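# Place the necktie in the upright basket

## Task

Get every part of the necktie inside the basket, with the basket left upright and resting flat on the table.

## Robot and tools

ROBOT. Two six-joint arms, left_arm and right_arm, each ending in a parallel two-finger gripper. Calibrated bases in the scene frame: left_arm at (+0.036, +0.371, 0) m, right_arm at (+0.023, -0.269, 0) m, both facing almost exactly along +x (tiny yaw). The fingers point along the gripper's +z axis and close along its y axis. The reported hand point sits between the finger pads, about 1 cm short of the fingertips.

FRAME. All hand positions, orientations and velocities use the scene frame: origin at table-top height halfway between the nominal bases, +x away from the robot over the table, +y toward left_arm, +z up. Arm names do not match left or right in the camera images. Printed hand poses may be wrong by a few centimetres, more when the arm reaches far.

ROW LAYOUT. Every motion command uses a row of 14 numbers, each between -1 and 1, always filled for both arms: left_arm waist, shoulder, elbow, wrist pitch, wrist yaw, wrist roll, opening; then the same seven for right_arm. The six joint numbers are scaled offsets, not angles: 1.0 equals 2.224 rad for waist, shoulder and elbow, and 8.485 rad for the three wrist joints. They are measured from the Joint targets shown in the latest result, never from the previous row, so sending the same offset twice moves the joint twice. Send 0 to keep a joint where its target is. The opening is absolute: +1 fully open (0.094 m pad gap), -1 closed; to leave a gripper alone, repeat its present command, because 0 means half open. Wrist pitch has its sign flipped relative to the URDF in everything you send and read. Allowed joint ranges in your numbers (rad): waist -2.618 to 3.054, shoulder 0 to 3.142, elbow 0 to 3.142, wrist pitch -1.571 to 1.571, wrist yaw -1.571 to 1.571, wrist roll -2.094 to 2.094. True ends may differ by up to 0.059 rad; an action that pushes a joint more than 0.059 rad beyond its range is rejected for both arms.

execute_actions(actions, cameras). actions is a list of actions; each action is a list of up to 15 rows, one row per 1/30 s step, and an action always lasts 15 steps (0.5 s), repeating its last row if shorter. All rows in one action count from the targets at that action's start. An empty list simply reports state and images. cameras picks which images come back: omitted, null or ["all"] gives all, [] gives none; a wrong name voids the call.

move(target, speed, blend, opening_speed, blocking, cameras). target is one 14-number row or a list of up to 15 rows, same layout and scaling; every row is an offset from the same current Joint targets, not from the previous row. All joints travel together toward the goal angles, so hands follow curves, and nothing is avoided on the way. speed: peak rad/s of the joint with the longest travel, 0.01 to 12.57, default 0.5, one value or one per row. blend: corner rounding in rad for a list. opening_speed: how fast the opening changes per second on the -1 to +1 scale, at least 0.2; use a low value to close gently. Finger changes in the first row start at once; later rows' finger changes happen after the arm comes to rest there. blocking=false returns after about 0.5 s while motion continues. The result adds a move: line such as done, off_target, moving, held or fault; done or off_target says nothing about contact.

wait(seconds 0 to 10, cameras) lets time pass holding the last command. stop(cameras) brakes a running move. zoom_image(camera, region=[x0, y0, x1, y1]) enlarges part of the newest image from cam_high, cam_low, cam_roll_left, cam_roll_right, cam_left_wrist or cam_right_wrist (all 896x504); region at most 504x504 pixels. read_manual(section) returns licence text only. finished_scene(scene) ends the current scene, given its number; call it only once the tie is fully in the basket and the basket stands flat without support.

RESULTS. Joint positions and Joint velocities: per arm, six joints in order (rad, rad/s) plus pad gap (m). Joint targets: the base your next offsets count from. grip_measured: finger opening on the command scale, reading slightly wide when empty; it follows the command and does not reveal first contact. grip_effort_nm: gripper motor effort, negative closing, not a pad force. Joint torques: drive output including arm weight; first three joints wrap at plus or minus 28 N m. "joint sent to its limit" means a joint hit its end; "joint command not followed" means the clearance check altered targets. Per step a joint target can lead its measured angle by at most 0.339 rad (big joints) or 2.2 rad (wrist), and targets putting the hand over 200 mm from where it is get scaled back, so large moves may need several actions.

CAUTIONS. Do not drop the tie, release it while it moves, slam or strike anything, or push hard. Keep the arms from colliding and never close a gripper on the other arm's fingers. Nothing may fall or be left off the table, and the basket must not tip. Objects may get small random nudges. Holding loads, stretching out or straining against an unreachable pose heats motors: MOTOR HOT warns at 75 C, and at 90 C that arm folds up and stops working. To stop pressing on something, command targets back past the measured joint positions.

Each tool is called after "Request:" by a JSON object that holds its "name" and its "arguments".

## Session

Request:
{"name": "execute_actions", "arguments": {"actions": []}}

Scene clock: 0.00 s.
left_arm: end_effector_position=(+0.3244, +0.3707, +0.3251) grip_measured=+1.000 grip_effort_nm=n/a end_effector_quat_wxyz=(+0.676, +0.036, +0.717, +0.165) | right_arm: end_effector_position=(+0.3292, -0.2701, +0.2326) grip_measured=+1.000 grip_effort_nm=n/a end_effector_quat_wxyz=(+0.598, -0.191, +0.775, +0.070)
Joint positions: left_arm=[-0.277 0.61 0.623 0.048 -0.484 0.274 0.094] | right_arm=[-0.374 0.822 0.563 0.116 -0.722 -0.38 0.094]
Joint velocities: within noise
Joint torques (N m): no reading
Motor temperatures (°C): left_arm=[20 28 28 25 20 24 21] | right_arm=[24 25 26 22 24 23 21]
Heat: left arm: 28 °C; right arm: 26 °C.
Joint targets: left_arm=[-0.277 0.604 0.637 0.036 -0.485 0.271] | right_arm=[-0.374 0.815 0.576 0.111 -0.728 -0.378]
Tool commands: left_gripper/opening=+1.0 right_gripper/opening=+1.0

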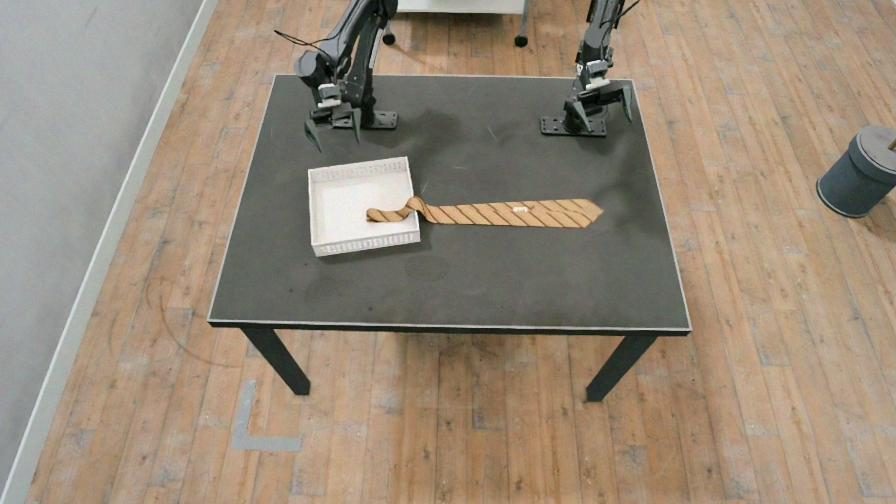

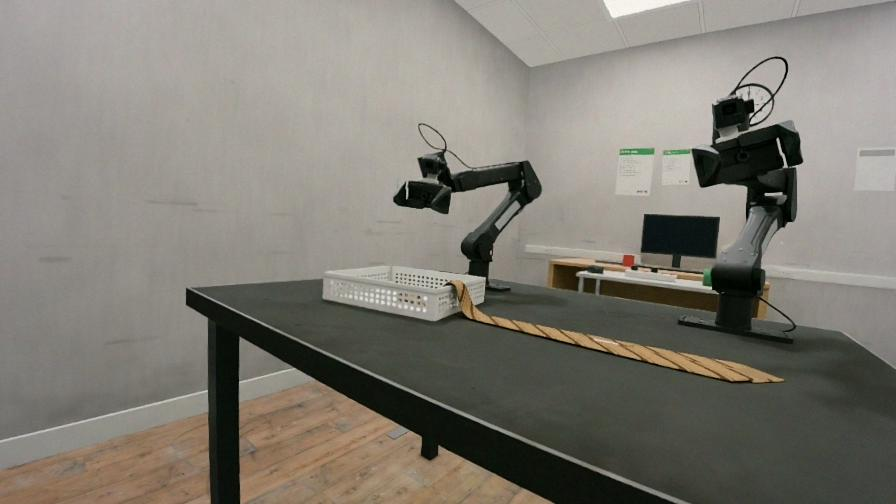

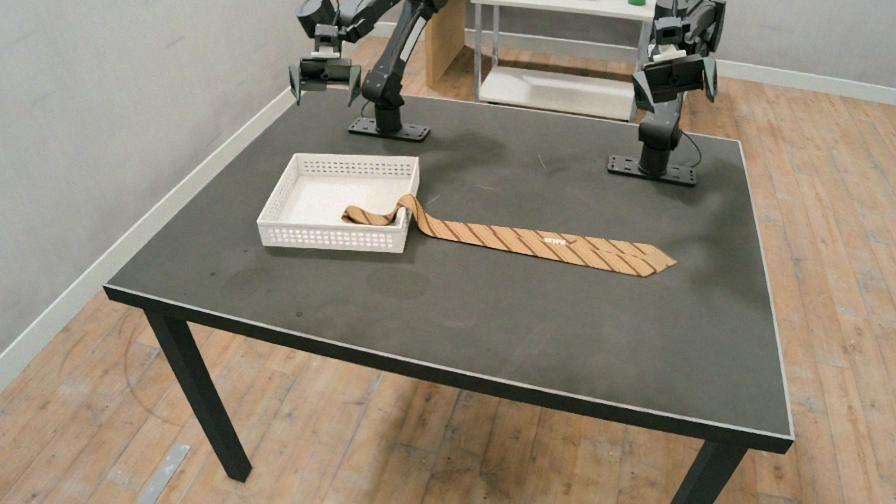

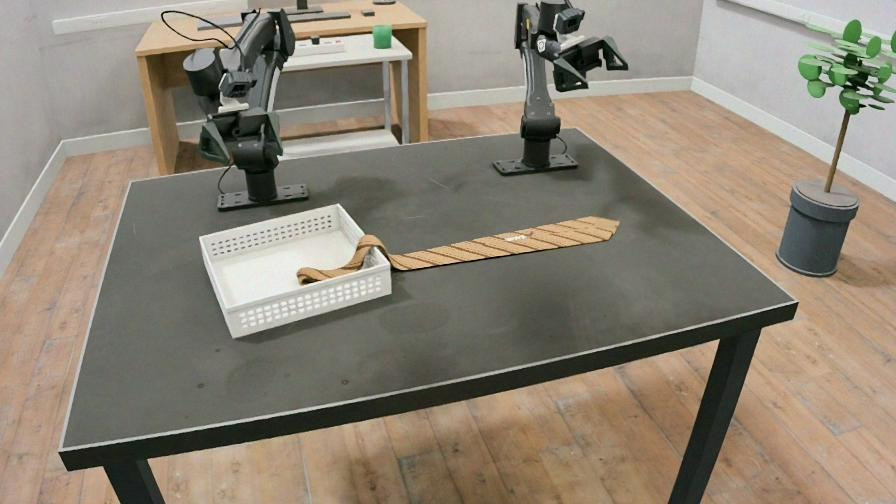

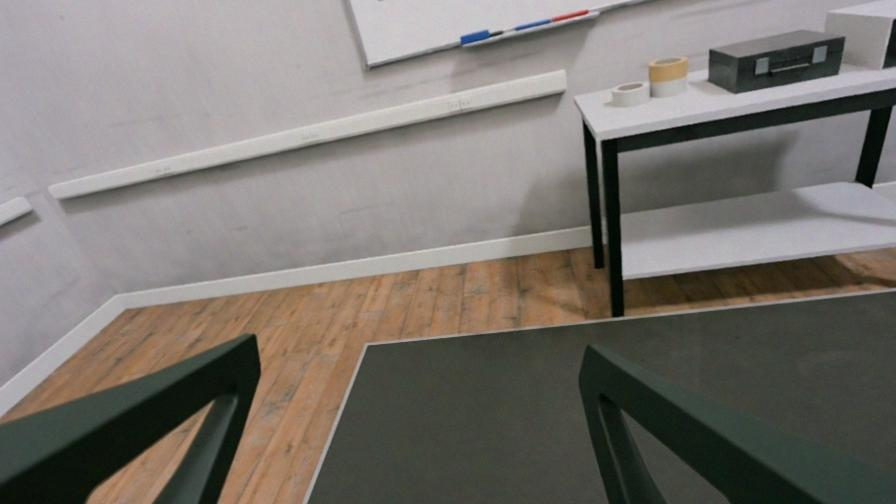

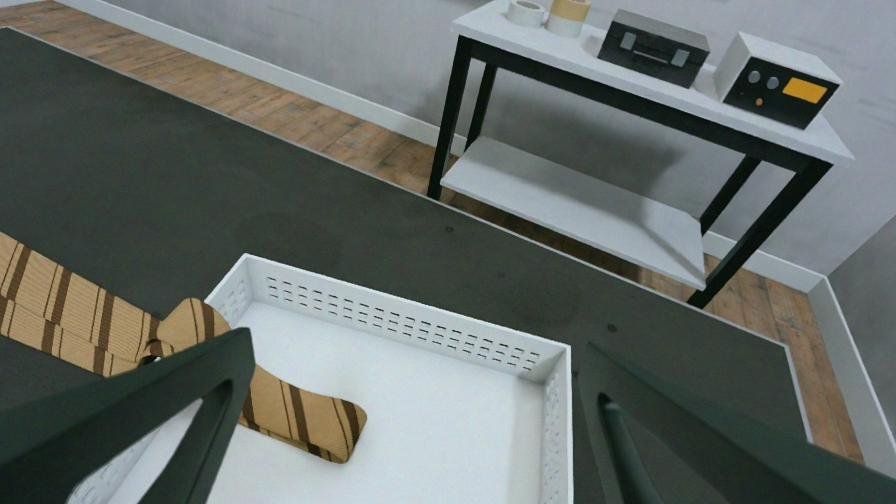

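Request:
{"name": "move", "arguments": {"target": [-0.0013,0.5625,0.3795,0.1368,0.0572,-0.2522,1,0.5103,0.705,0.7729,0.1617,0.0858,-0.054,1], "speed": 0.9, "cameras": ["cam_high","cam_low","cam_left_wrist","cam_right_wrist"]}}

Scene clock: 7.63 s.
left_arm: end_effector_position=(+0.3638, +0.2727, +0.0832) grip_measured=+1.000 grip_effort_nm=-0.046 end_effector_quat_wxyz=(-0.002, +0.704, -0.710, -0.001) | right_arm: end_effector_position=(+0.3590, +0.0404, +0.0911) grip_measured=+1.000 grip_effort_nm=-0.022 end_effector_quat_wxyz=(+0.000, +0.707, -0.707, -0.003)
Joint positions: left_arm=[-0.277 1.853 1.452 1.17 -0.004 -1.858 0.094] | right_arm=[0.767 2.362 2.262 1.472 -0.005 -0.831 0.094]
Joint torques (N m): left_arm=[-0.17 -8.5 8.54 0.1 0.06 -0.11] | right_arm=[-0.54 -11.3 9.47 -0.24 0.05 -0.05]
Heat: left arm: 30 °C; right arm: 27 °C.
Joint targets: left_arm=[-0.280 1.855 1.481 1.197 0.000 -1.868] | right_arm=[0.761 2.383 2.295 1.483 0.000 -0.837]
move: done
Images, in order (width x height): cam_high 896x504, cam_low 896x504, cam_left_wrist 896x504, cam_right_wrist 896x504.

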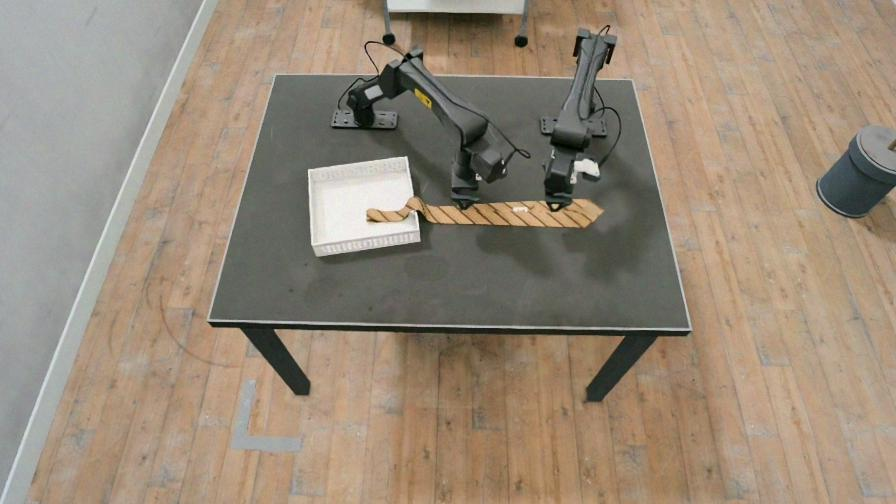

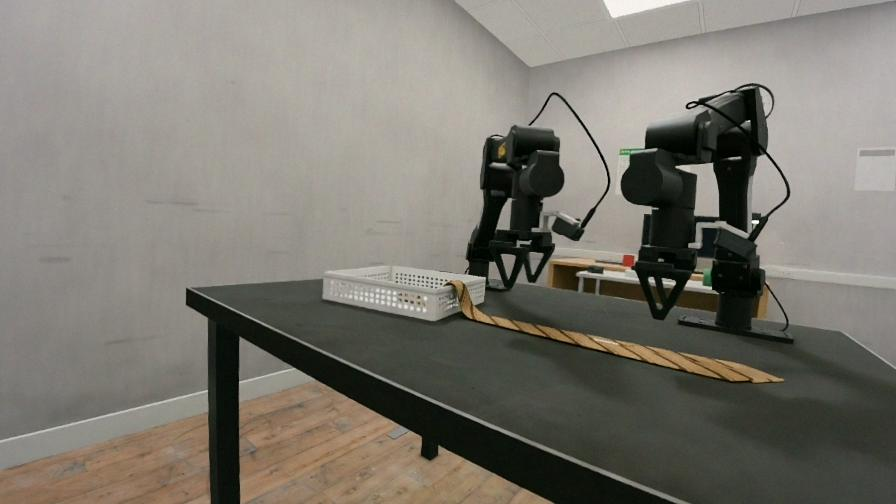

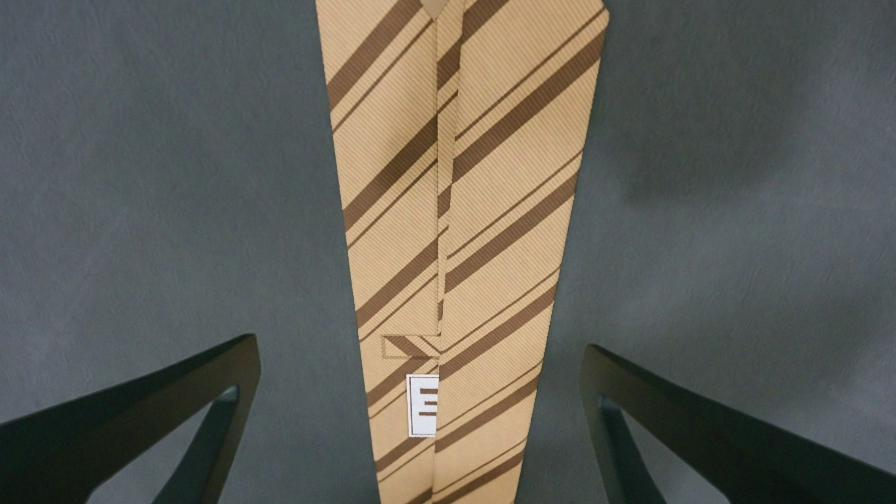

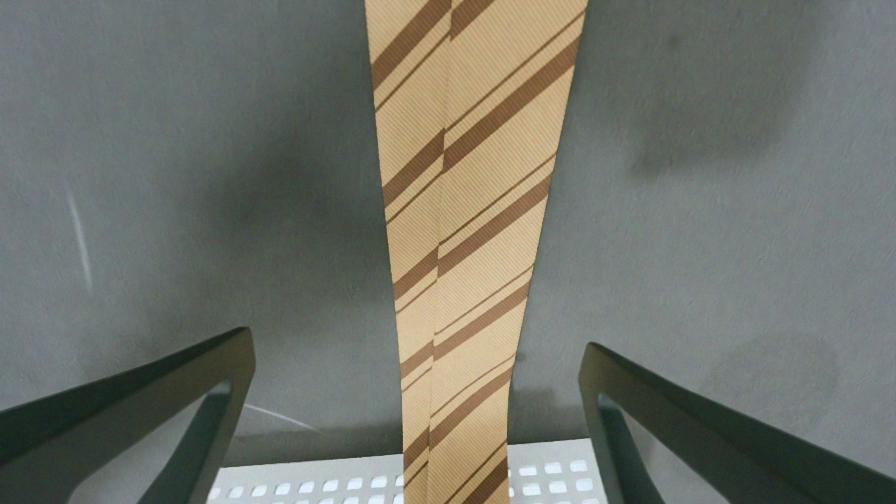

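Request:
{"name": "move", "arguments": {"target": [[-0.0598,0.0337,-0.0292,-0.0177,0,-0.0158,1,-0.0243,-0.0337,-0.152,-0.0271,0,-0.0062,1],[-0.0598,0.0913,-0.0292,-0.0292,0,-0.0158,1,-0.0243,0.0211,-0.152,-0.0396,0,-0.0062,1]], "speed": 0.3, "cameras": ["cam_high","cam_low","cam_left_wrist","cam_right_wrist"]}}

Scene clock: 14.07 s.
left_arm: end_effector_position=(+0.3747, +0.2174, +0.0197) grip_measured=+1.000 grip_effort_nm=-0.046 end_effector_quat_wxyz=(-0.001, +0.705, -0.709, +0.000) | right_arm: end_effector_position=(+0.3693, +0.0152, +0.0170) grip_measured=+1.000 grip_effort_nm=-0.022 end_effector_quat_wxyz=(+0.017, +0.707, -0.707, +0.001)
Joint positions: left_arm=[-0.411 2.023 1.427 0.974 -0.002 -1.994 0.094] | right_arm=[0.714 2.363 1.969 1.211 0.005 -0.883 0.094]
Joint torques (N m): left_arm=[-0.16 -6.99 4.97 -0.39 0.03 -0.11] | right_arm=[-0.72 -7.43 5.48 -1 -0.07 -0.07]
Motor temperatures (°C): left_arm=[20 30 30 26 20 24 21] | right_arm=[24 30 28 23 24 23 21]
Heat: left arm: 30 °C; right arm: 30 °C.
Joint targets: left_arm=[-0.414 2.058 1.417 0.949 0.000 -2.003] | right_arm=[0.707 2.430 1.957 1.147 0.000 -0.889]
move: off_target (right_arm); right_arm: the shoulder is farthest, 0.067 rad from its target
Images, in order (width x height): cam_high 896x504, cam_low 896x504, cam_left_wrist 896x504, cam_right_wrist 896x504.

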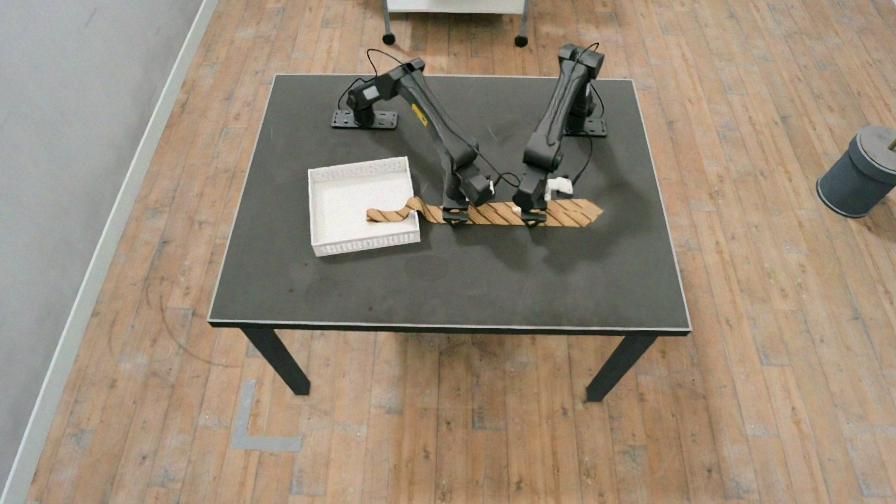

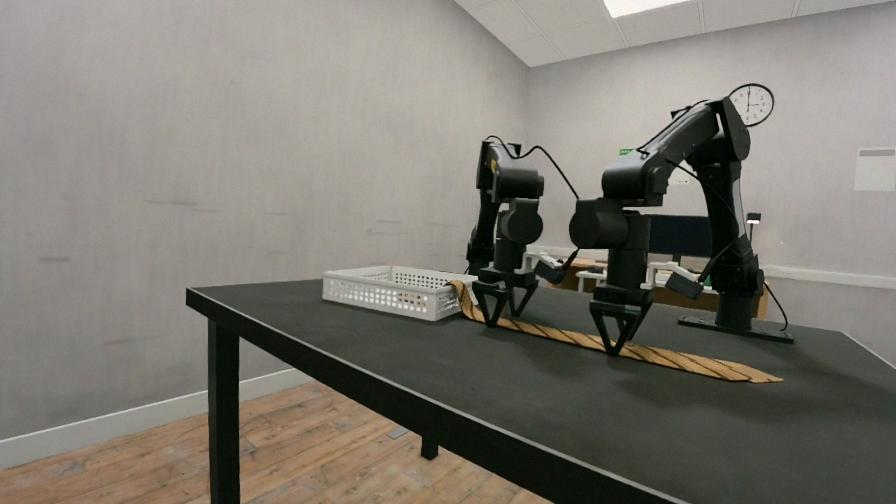

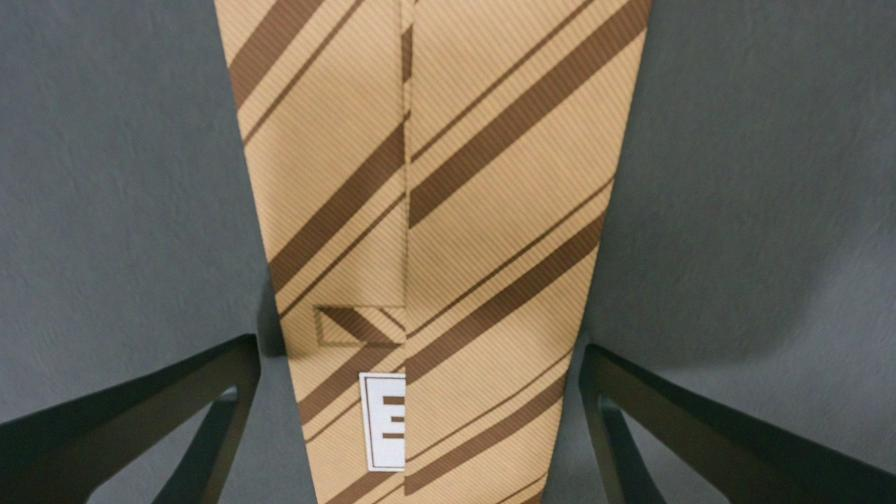

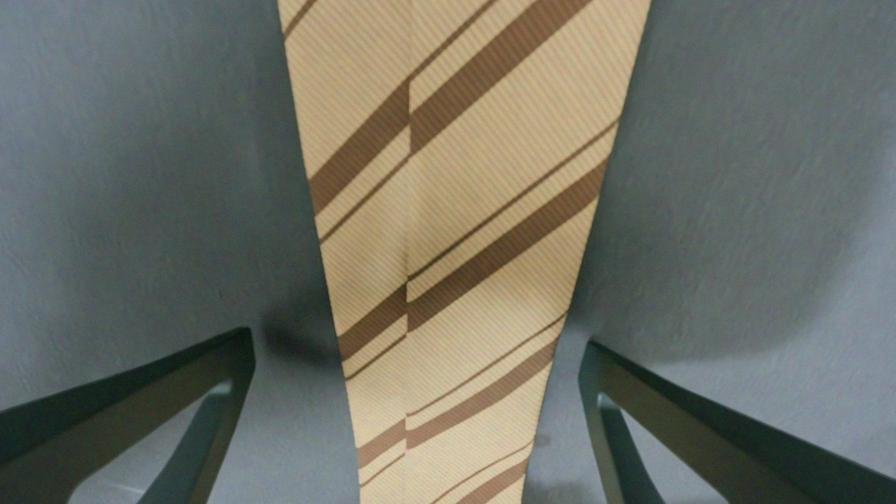

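Request:
{"name": "move", "arguments": {"target": [[0,0.013,0,0,0,0,1,-0.005,0.008,0,0,0,0,1],[0,0.013,0,0,0,0,-1,-0.005,0.008,0,0,0,0,-1]], "speed": 0.3, "opening_speed": 1.2, "cameras": ["cam_low","cam_left_wrist","cam_right_wrist"]}}

Request:
{"name": "zoom_image", "arguments": {"camera": "cam_low", "region": [420, 220, 800, 400]}}

Scene clock: 19.33 s.
left_arm: end_effector_position=(+0.3839, +0.2146, +0.0178) grip_measured=-0.873 grip_effort_nm=-1.023 end_effector_quat_wxyz=(-0.010, +0.706, -0.708, +0.014) | right_arm: end_effector_position=(+0.3822, +0.0165, +0.0146) grip_measured=-0.868 grip_effort_nm=-1.048 end_effector_quat_wxyz=(-0.002, +0.703, -0.711, +0.007)
Joint positions: left_arm=[-0.411 2.031 1.43 0.937 -0.01 -1.996 0.006] | right_arm=[0.702 2.368 1.969 1.166 0.014 -0.885 0.006]
Joint torques (N m): left_arm=[-0.14 -5.45 4.71 -0.1 0.1 -0.08] | right_arm=[-0.57 -6.52 5.5 -0.57 -0.16 -0.03]
Heat: left arm: 30 °C; right arm: 29 °C.
Joint targets: left_arm=[-0.414 2.087 1.416 0.949 0.000 -2.003] | right_arm=[0.696 2.448 1.957 1.147 0.000 -0.889]
move: off_target (left_arm, right_arm); target 2's new numbers were sent with right_arm's shoulder 0.083 rad from that target; left_arm: the shoulder is farthest, 0.056 rad from its target; right_arm: the shoulder is farthest, 0.079 rad from its target
Images, in order (width x height): cam_low 896x504, cam_left_wrist 896x504, cam_right_wrist 896x504.

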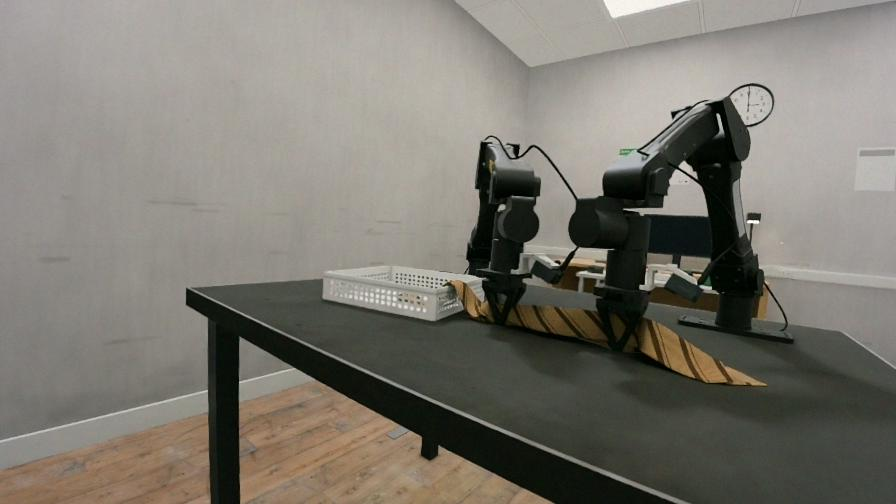

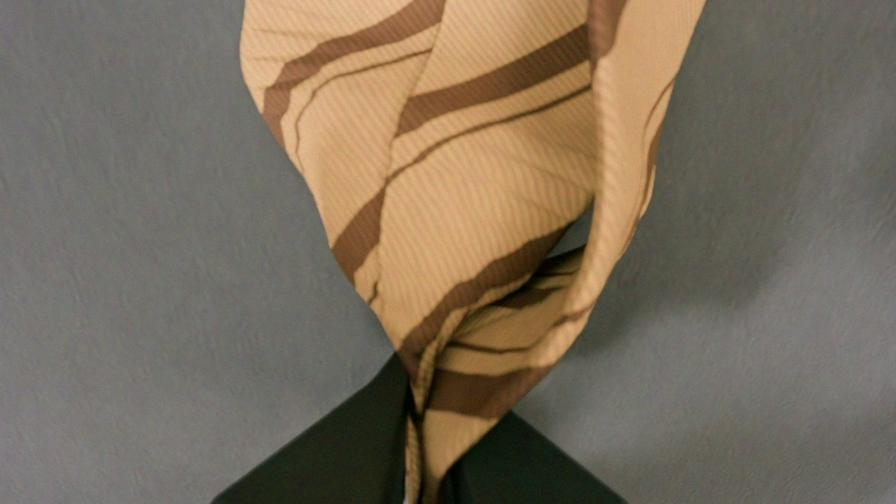

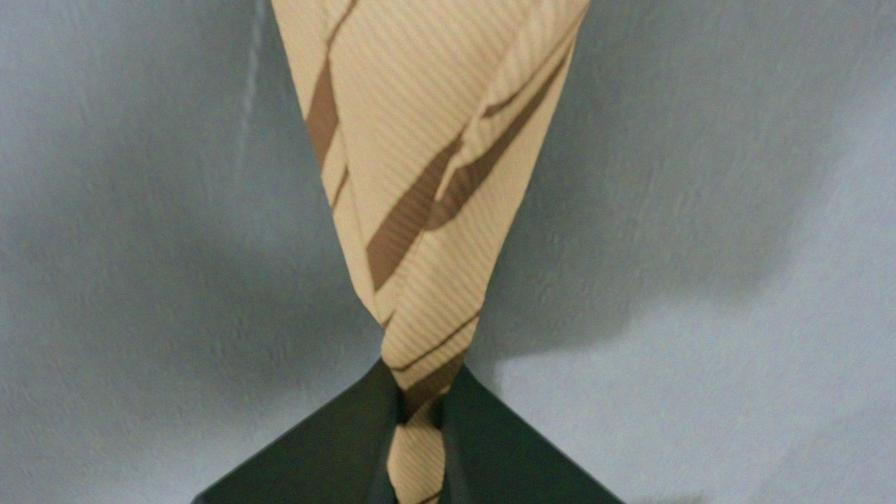

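Scaled by 1.326 from the camera's 896x504 image, which has a finer 1280x720 frame.

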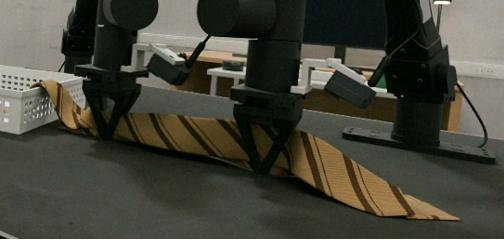

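Request:
{"name": "move", "arguments": {"target": [0,-0.183,0.1951,0.0496,0,0,-1,0,-0.2014,0.1317,0.0416,0,0,-1], "speed": 0.4, "cameras": ["cam_high","cam_low","cam_roll_left","cam_roll_right"]}}

Scene clock: 27.93 s.
left_arm: end_effector_position=(+0.3777, +0.2105, +0.2414) grip_measured=-0.876 grip_effort_nm=-1.062 end_effector_quat_wxyz=(-0.057, +0.691, -0.699, +0.176) | right_arm: end_effector_position=(+0.3653, +0.0064, +0.2262) grip_measured=-0.870 grip_effort_nm=-1.043 end_effector_quat_wxyz=(-0.152, +0.695, -0.702, +0.016)
Joint positions: left_arm=[-0.415 1.695 1.829 1.334 0.017 -1.996 0.006] | right_arm=[0.702 2.03 2.231 1.466 -0.001 -0.886 0.006]
Joint torques (N m): left_arm=[0.21 -8.84 8.05 -0.43 -0.13 -0.09] | right_arm=[-0.5 -13.12 8.25 -0.63 0 -0.04]
Heat: left arm: 31 °C; right arm: 30 °C.
Joint targets: left_arm=[-0.414 1.680 1.850 1.370 0.000 -2.002] | right_arm=[0.696 2.000 2.250 1.500 0.000 -0.889]
move: off_target (left_arm); left_arm: the wrist pitch is farthest, 0.036 rad from its target
Images, in order (width x height): cam_high 896x504, cam_low 896x504, cam_roll_left 896x504, cam_roll_right 896x504.

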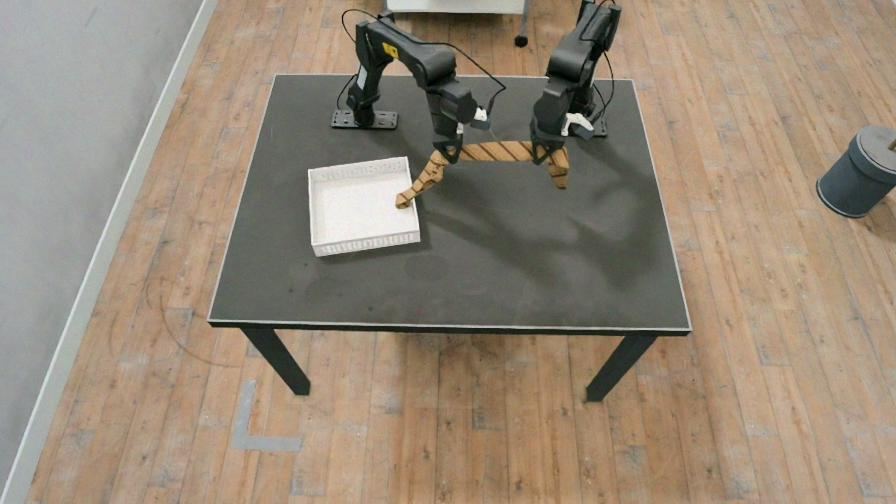

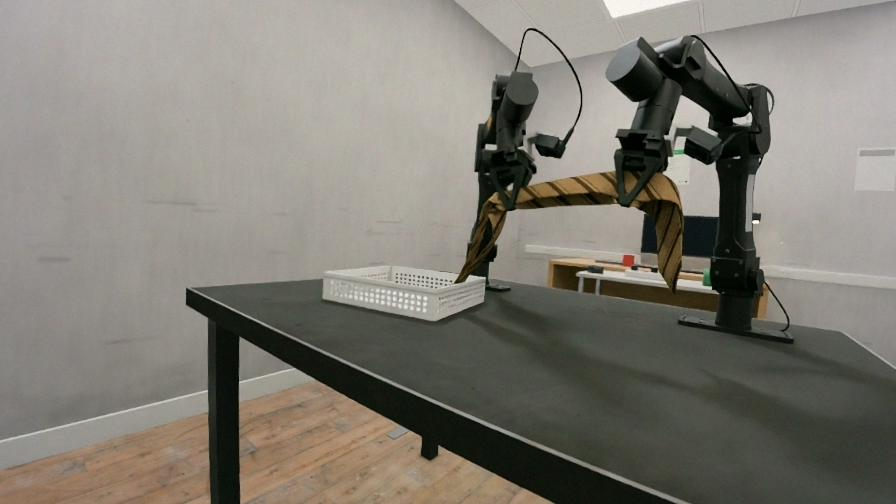

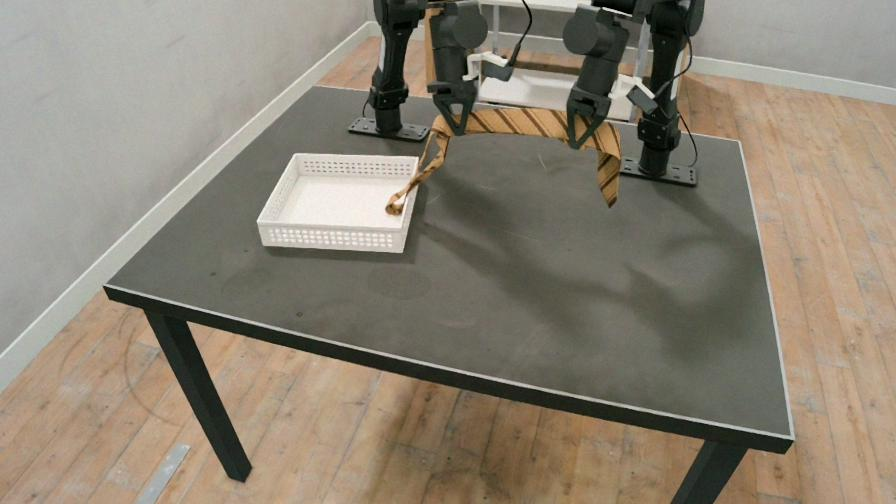

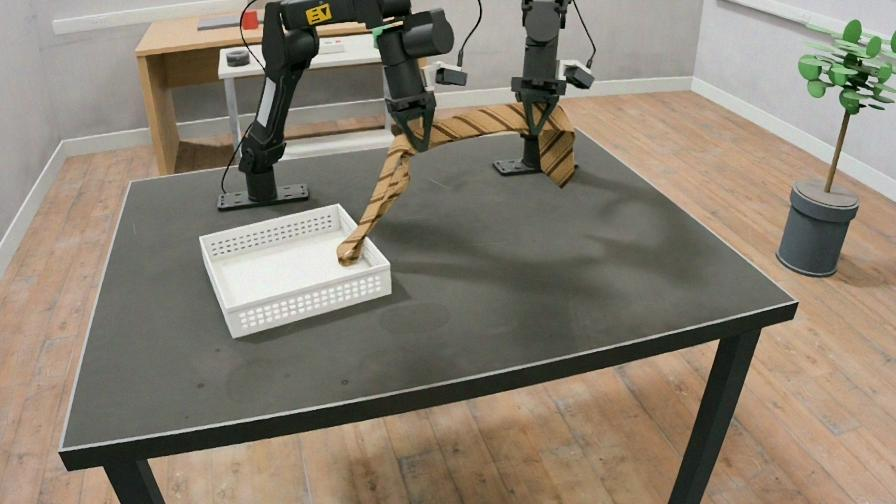

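Request:
{"name": "move", "arguments": {"target": [[-0.1826,0.0373,0.0018,-0.0682,0,0,-1,-0.2077,-0.2095,-0.1677,-0.0067,0,0.0458,-1],[-0.2617,0.1556,0.0445,-0.1234,0,0,-1,-0.317,-0.2095,-0.188,-0.0002,0,0.0812,-1]], "speed": 0.4, "blend": 0.06, "cameras": ["cam_high","cam_low","cam_roll_left","cam_roll_right"]}}

Scene clock: 32.70 s.
left_arm: end_effector_position=(+0.3561, -0.1464, +0.2753) grip_measured=-0.877 grip_effort_nm=-1.048 end_effector_quat_wxyz=(+0.026, -0.400, +0.752, -0.524) | right_arm: end_effector_position=(+0.3458, -0.2760, +0.2740) grip_measured=-0.871 grip_effort_nm=-1.043 end_effector_quat_wxyz=(+0.174, -0.089, +0.981, -0.015)
Joint positions: left_arm=[-0.996 2.025 1.909 0.351 0.016 -2.002 0.006] | right_arm=[-0.003 1.565 1.843 1.497 -0.011 -0.208 0.006]
Joint torques (N m): left_arm=[0.1 -11.49 10.76 -1.8 -0.12 -0.02] | right_arm=[-0.65 -8.96 5.44 -1.02 0.13 0.1]
Heat: left arm: 31 °C; right arm: 32 °C.
Joint targets: left_arm=[-0.996 2.026 1.949 0.323 0.000 -2.002] | right_arm=[-0.009 1.534 1.832 1.498 0.000 -0.200]
move: off_target (left_arm); left_arm: the elbow is farthest, 0.040 rad from its target
Images, in order (width x height): cam_high 896x504, cam_low 896x504, cam_roll_left 896x504, cam_roll_right 896x504.

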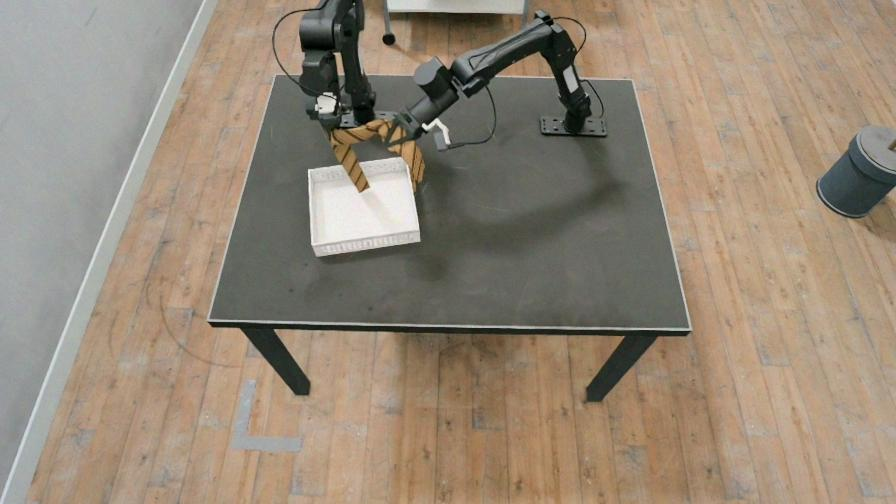

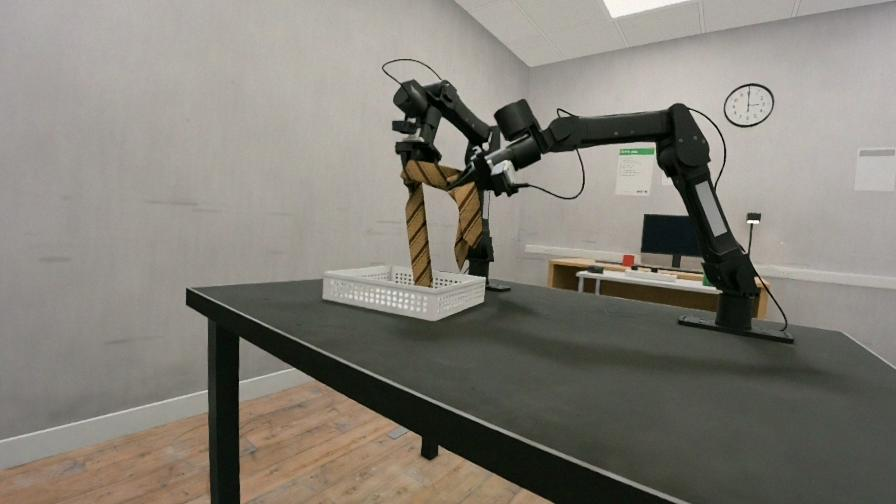

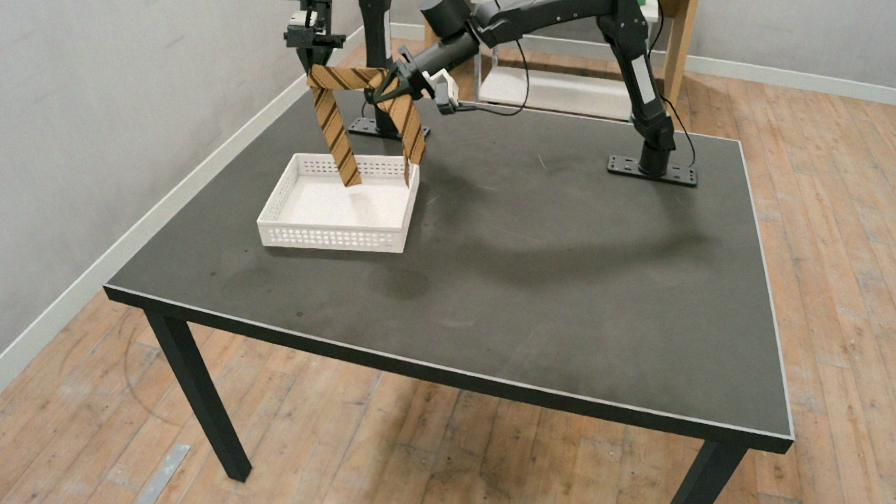

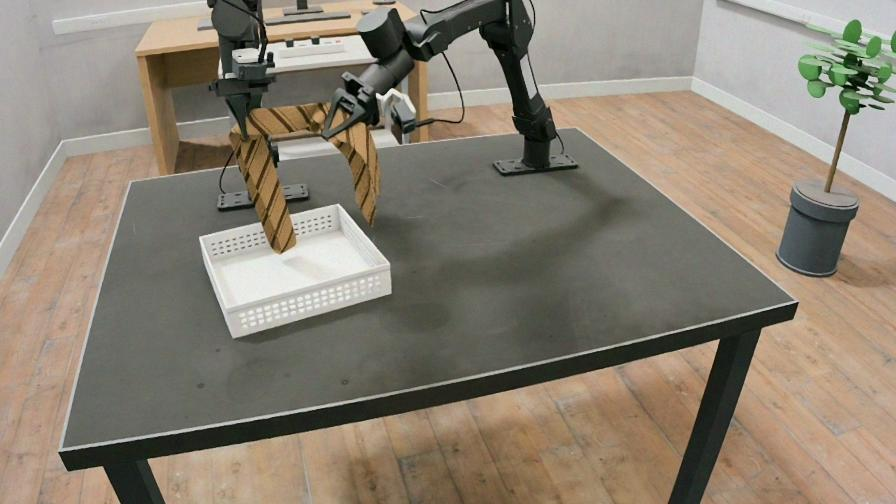

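Request:
{"name": "move", "arguments": {"target": [[-0.0225,0.0605,0.056,-0.0012,0,0,-1,-0.0719,0,0,0,0,0,-1],[-0.0225,0.1846,0.0926,0.0172,0,0,-1,-0.0719,0.0486,-0.2747,-0.0552,0,0,-1]], "speed": 0.35, "cameras": ["cam_high","cam_low","cam_roll_left","cam_roll_right"]}}

Scene clock: 38.13 s.
left_arm: end_effector_position=(+0.3502, -0.1991, +0.0998) grip_measured=-0.877 grip_effort_nm=-1.057 end_effector_quat_wxyz=(+0.009, -0.414, +0.822, -0.391) | right_arm: end_effector_position=(+0.3319, -0.3248, +0.0951) grip_measured=-0.871 grip_effort_nm=-1.048 end_effector_quat_wxyz=(+0.059, -0.010, +0.998, -0.007)
Joint positions: left_arm=[-1.047 2.432 2.119 0.455 0.013 -2.002 0.006] | right_arm=[-0.16 1.63 1.229 1.051 -0.01 -0.207 0.006]
Joint torques (N m): left_arm=[0.2 -13.87 10.22 -1.16 -0.1 -0.02] | right_arm=[-0.99 -6.23 6 -0.79 0.1 0.06]
Heat: left arm: 33 °C; right arm: 31 °C.
Joint targets: left_arm=[-1.046 2.437 2.155 0.469 0.000 -2.002] | right_arm=[-0.169 1.643 1.221 1.030 0.000 -0.200]
move: off_target (left_arm); left_arm: the elbow is farthest, 0.036 rad from its target
Images, in order (width x height): cam_high 896x504, cam_low 896x504, cam_roll_left 896x504, cam_roll_right 896x504.

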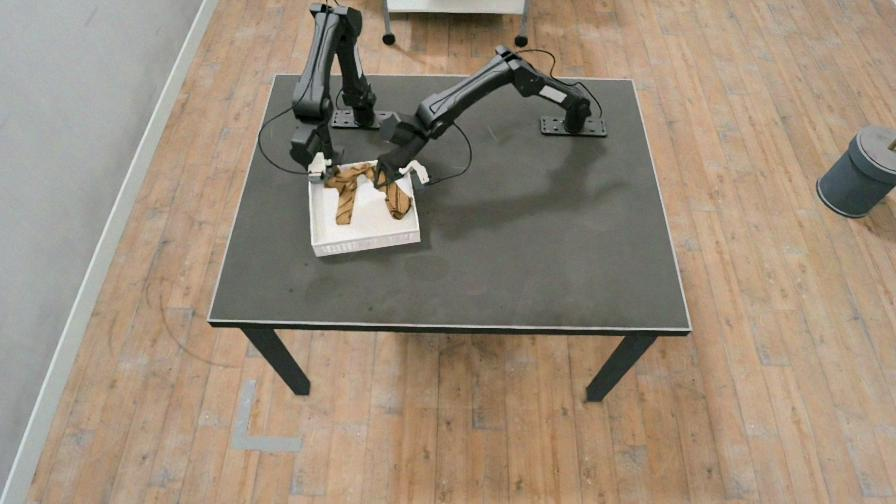

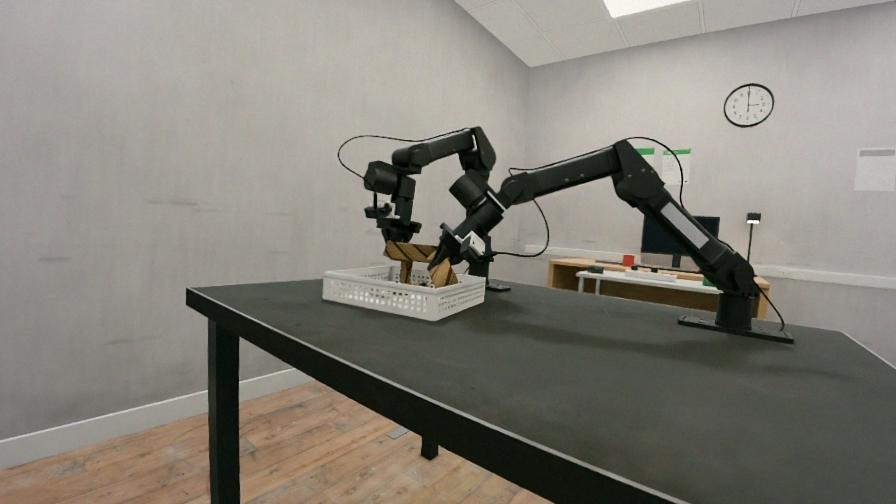

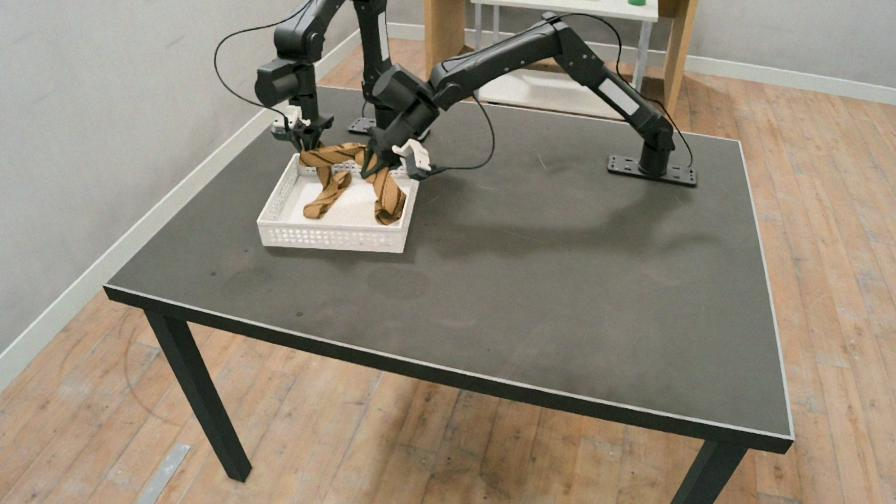

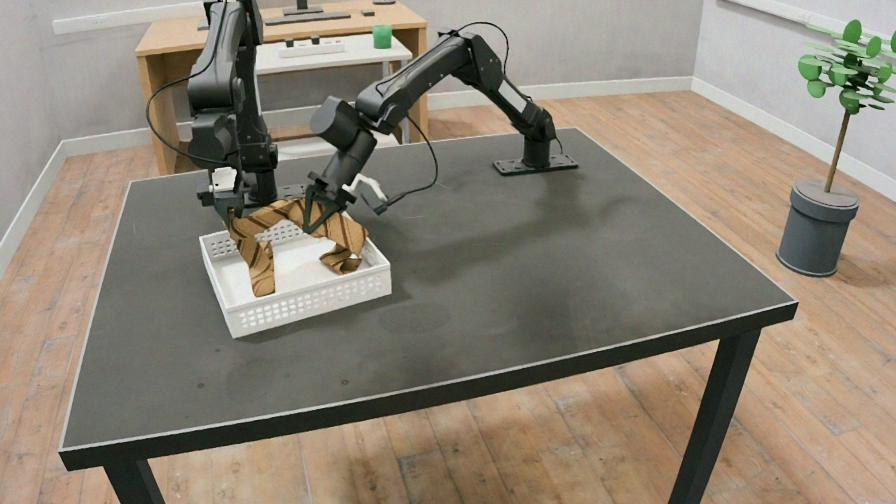

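Request:
{"name": "move", "arguments": {"target": [[0.027,0.0202,0,0,0,0,-1,0,0.0841,0.0558,-0.0018,0,0,-1],[0.027,0.0202,0,0,0,0,-0.3,0,0.0841,0.0558,-0.0018,0,0,-0.3],[0.027,-0.124,-0.037,-0.018,0,0,-0.3,0,-0.049,0.2747,0.0552,0,0,-0.3]], "speed": 0.4, "opening_speed": 1, "cameras": ["cam_high","cam_low","cam_roll_left","cam_roll_right"]}}

Scene clock: 43.53 s.
left_arm: end_effector_position=(+0.3834, -0.1779, +0.2555) grip_measured=-0.303 grip_effort_nm=0.115 end_effector_quat_wxyz=(+0.030, -0.402, +0.745, -0.531) | right_arm: end_effector_position=(+0.3359, -0.3258, +0.2680) grip_measured=-0.302 grip_effort_nm=0.105 end_effector_quat_wxyz=(+0.164, -0.010, +0.986, -0.028)
Joint positions: left_arm=[-0.987 2.199 2.084 0.335 0.013 -2.002 0.033] | right_arm=[-0.16 1.551 1.808 1.492 -0.009 -0.206 0.033]
Joint torques (N m): left_arm=[0.17 -16.12 6.63 -1.75 -0.1 -0.01] | right_arm=[-0.96 -7.66 8.54 -0.94 0.11 0.03]
Motor temperatures (°C): left_arm=[20 38 33 28 20 24 22] | right_arm=[23 31 28 23 24 23 22]
Heat: left arm: 38 °C; right arm: 31 °C.
Joint targets: left_arm=[-0.985 2.161 2.073 0.316 0.000 -2.002] | right_arm=[-0.169 1.534 1.832 1.498 0.000 -0.200]
move: off_target (left_arm); target 2's new numbers were sent with right_arm's elbow 0.037 rad from that target; left_arm: the shoulder is farthest, 0.038 rad from its target
Images, in order (width x height): cam_high 896x504, cam_low 896x504, cam_roll_left 896x504, cam_roll_right 896x504.

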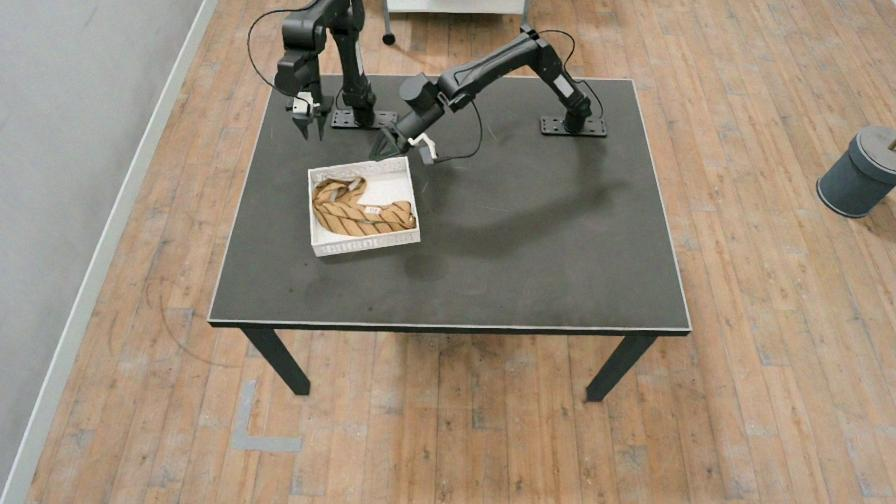

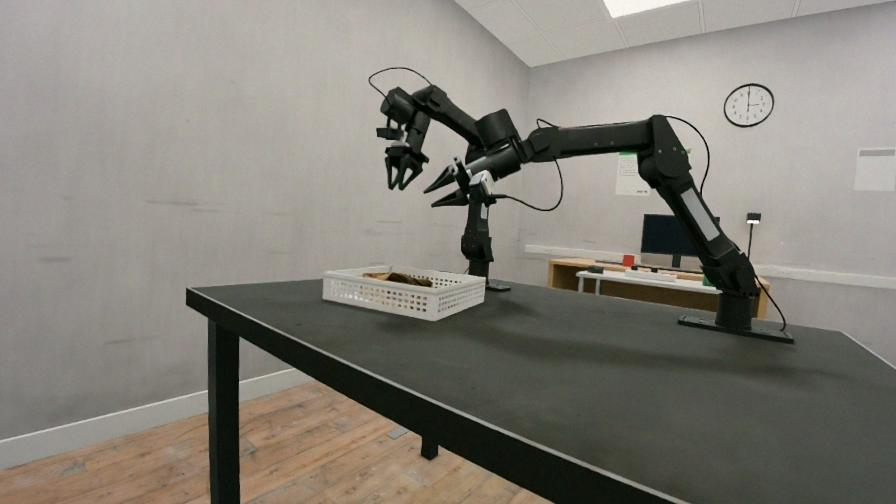

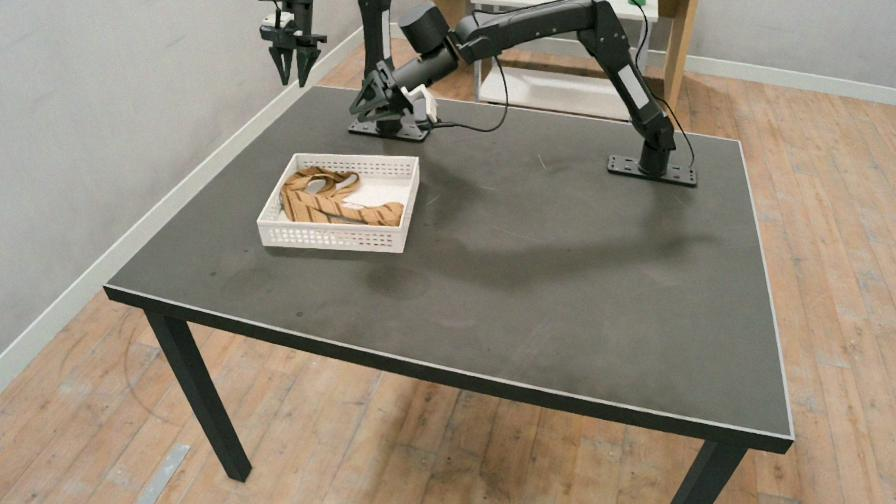

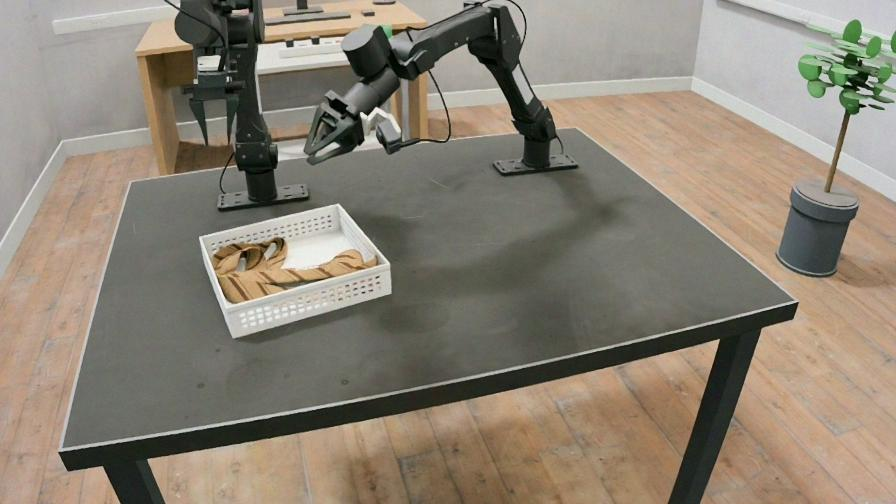

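Request:
{"name": "finished_scene", "arguments": {"scene": 3}}

The scene is finished: the task was done.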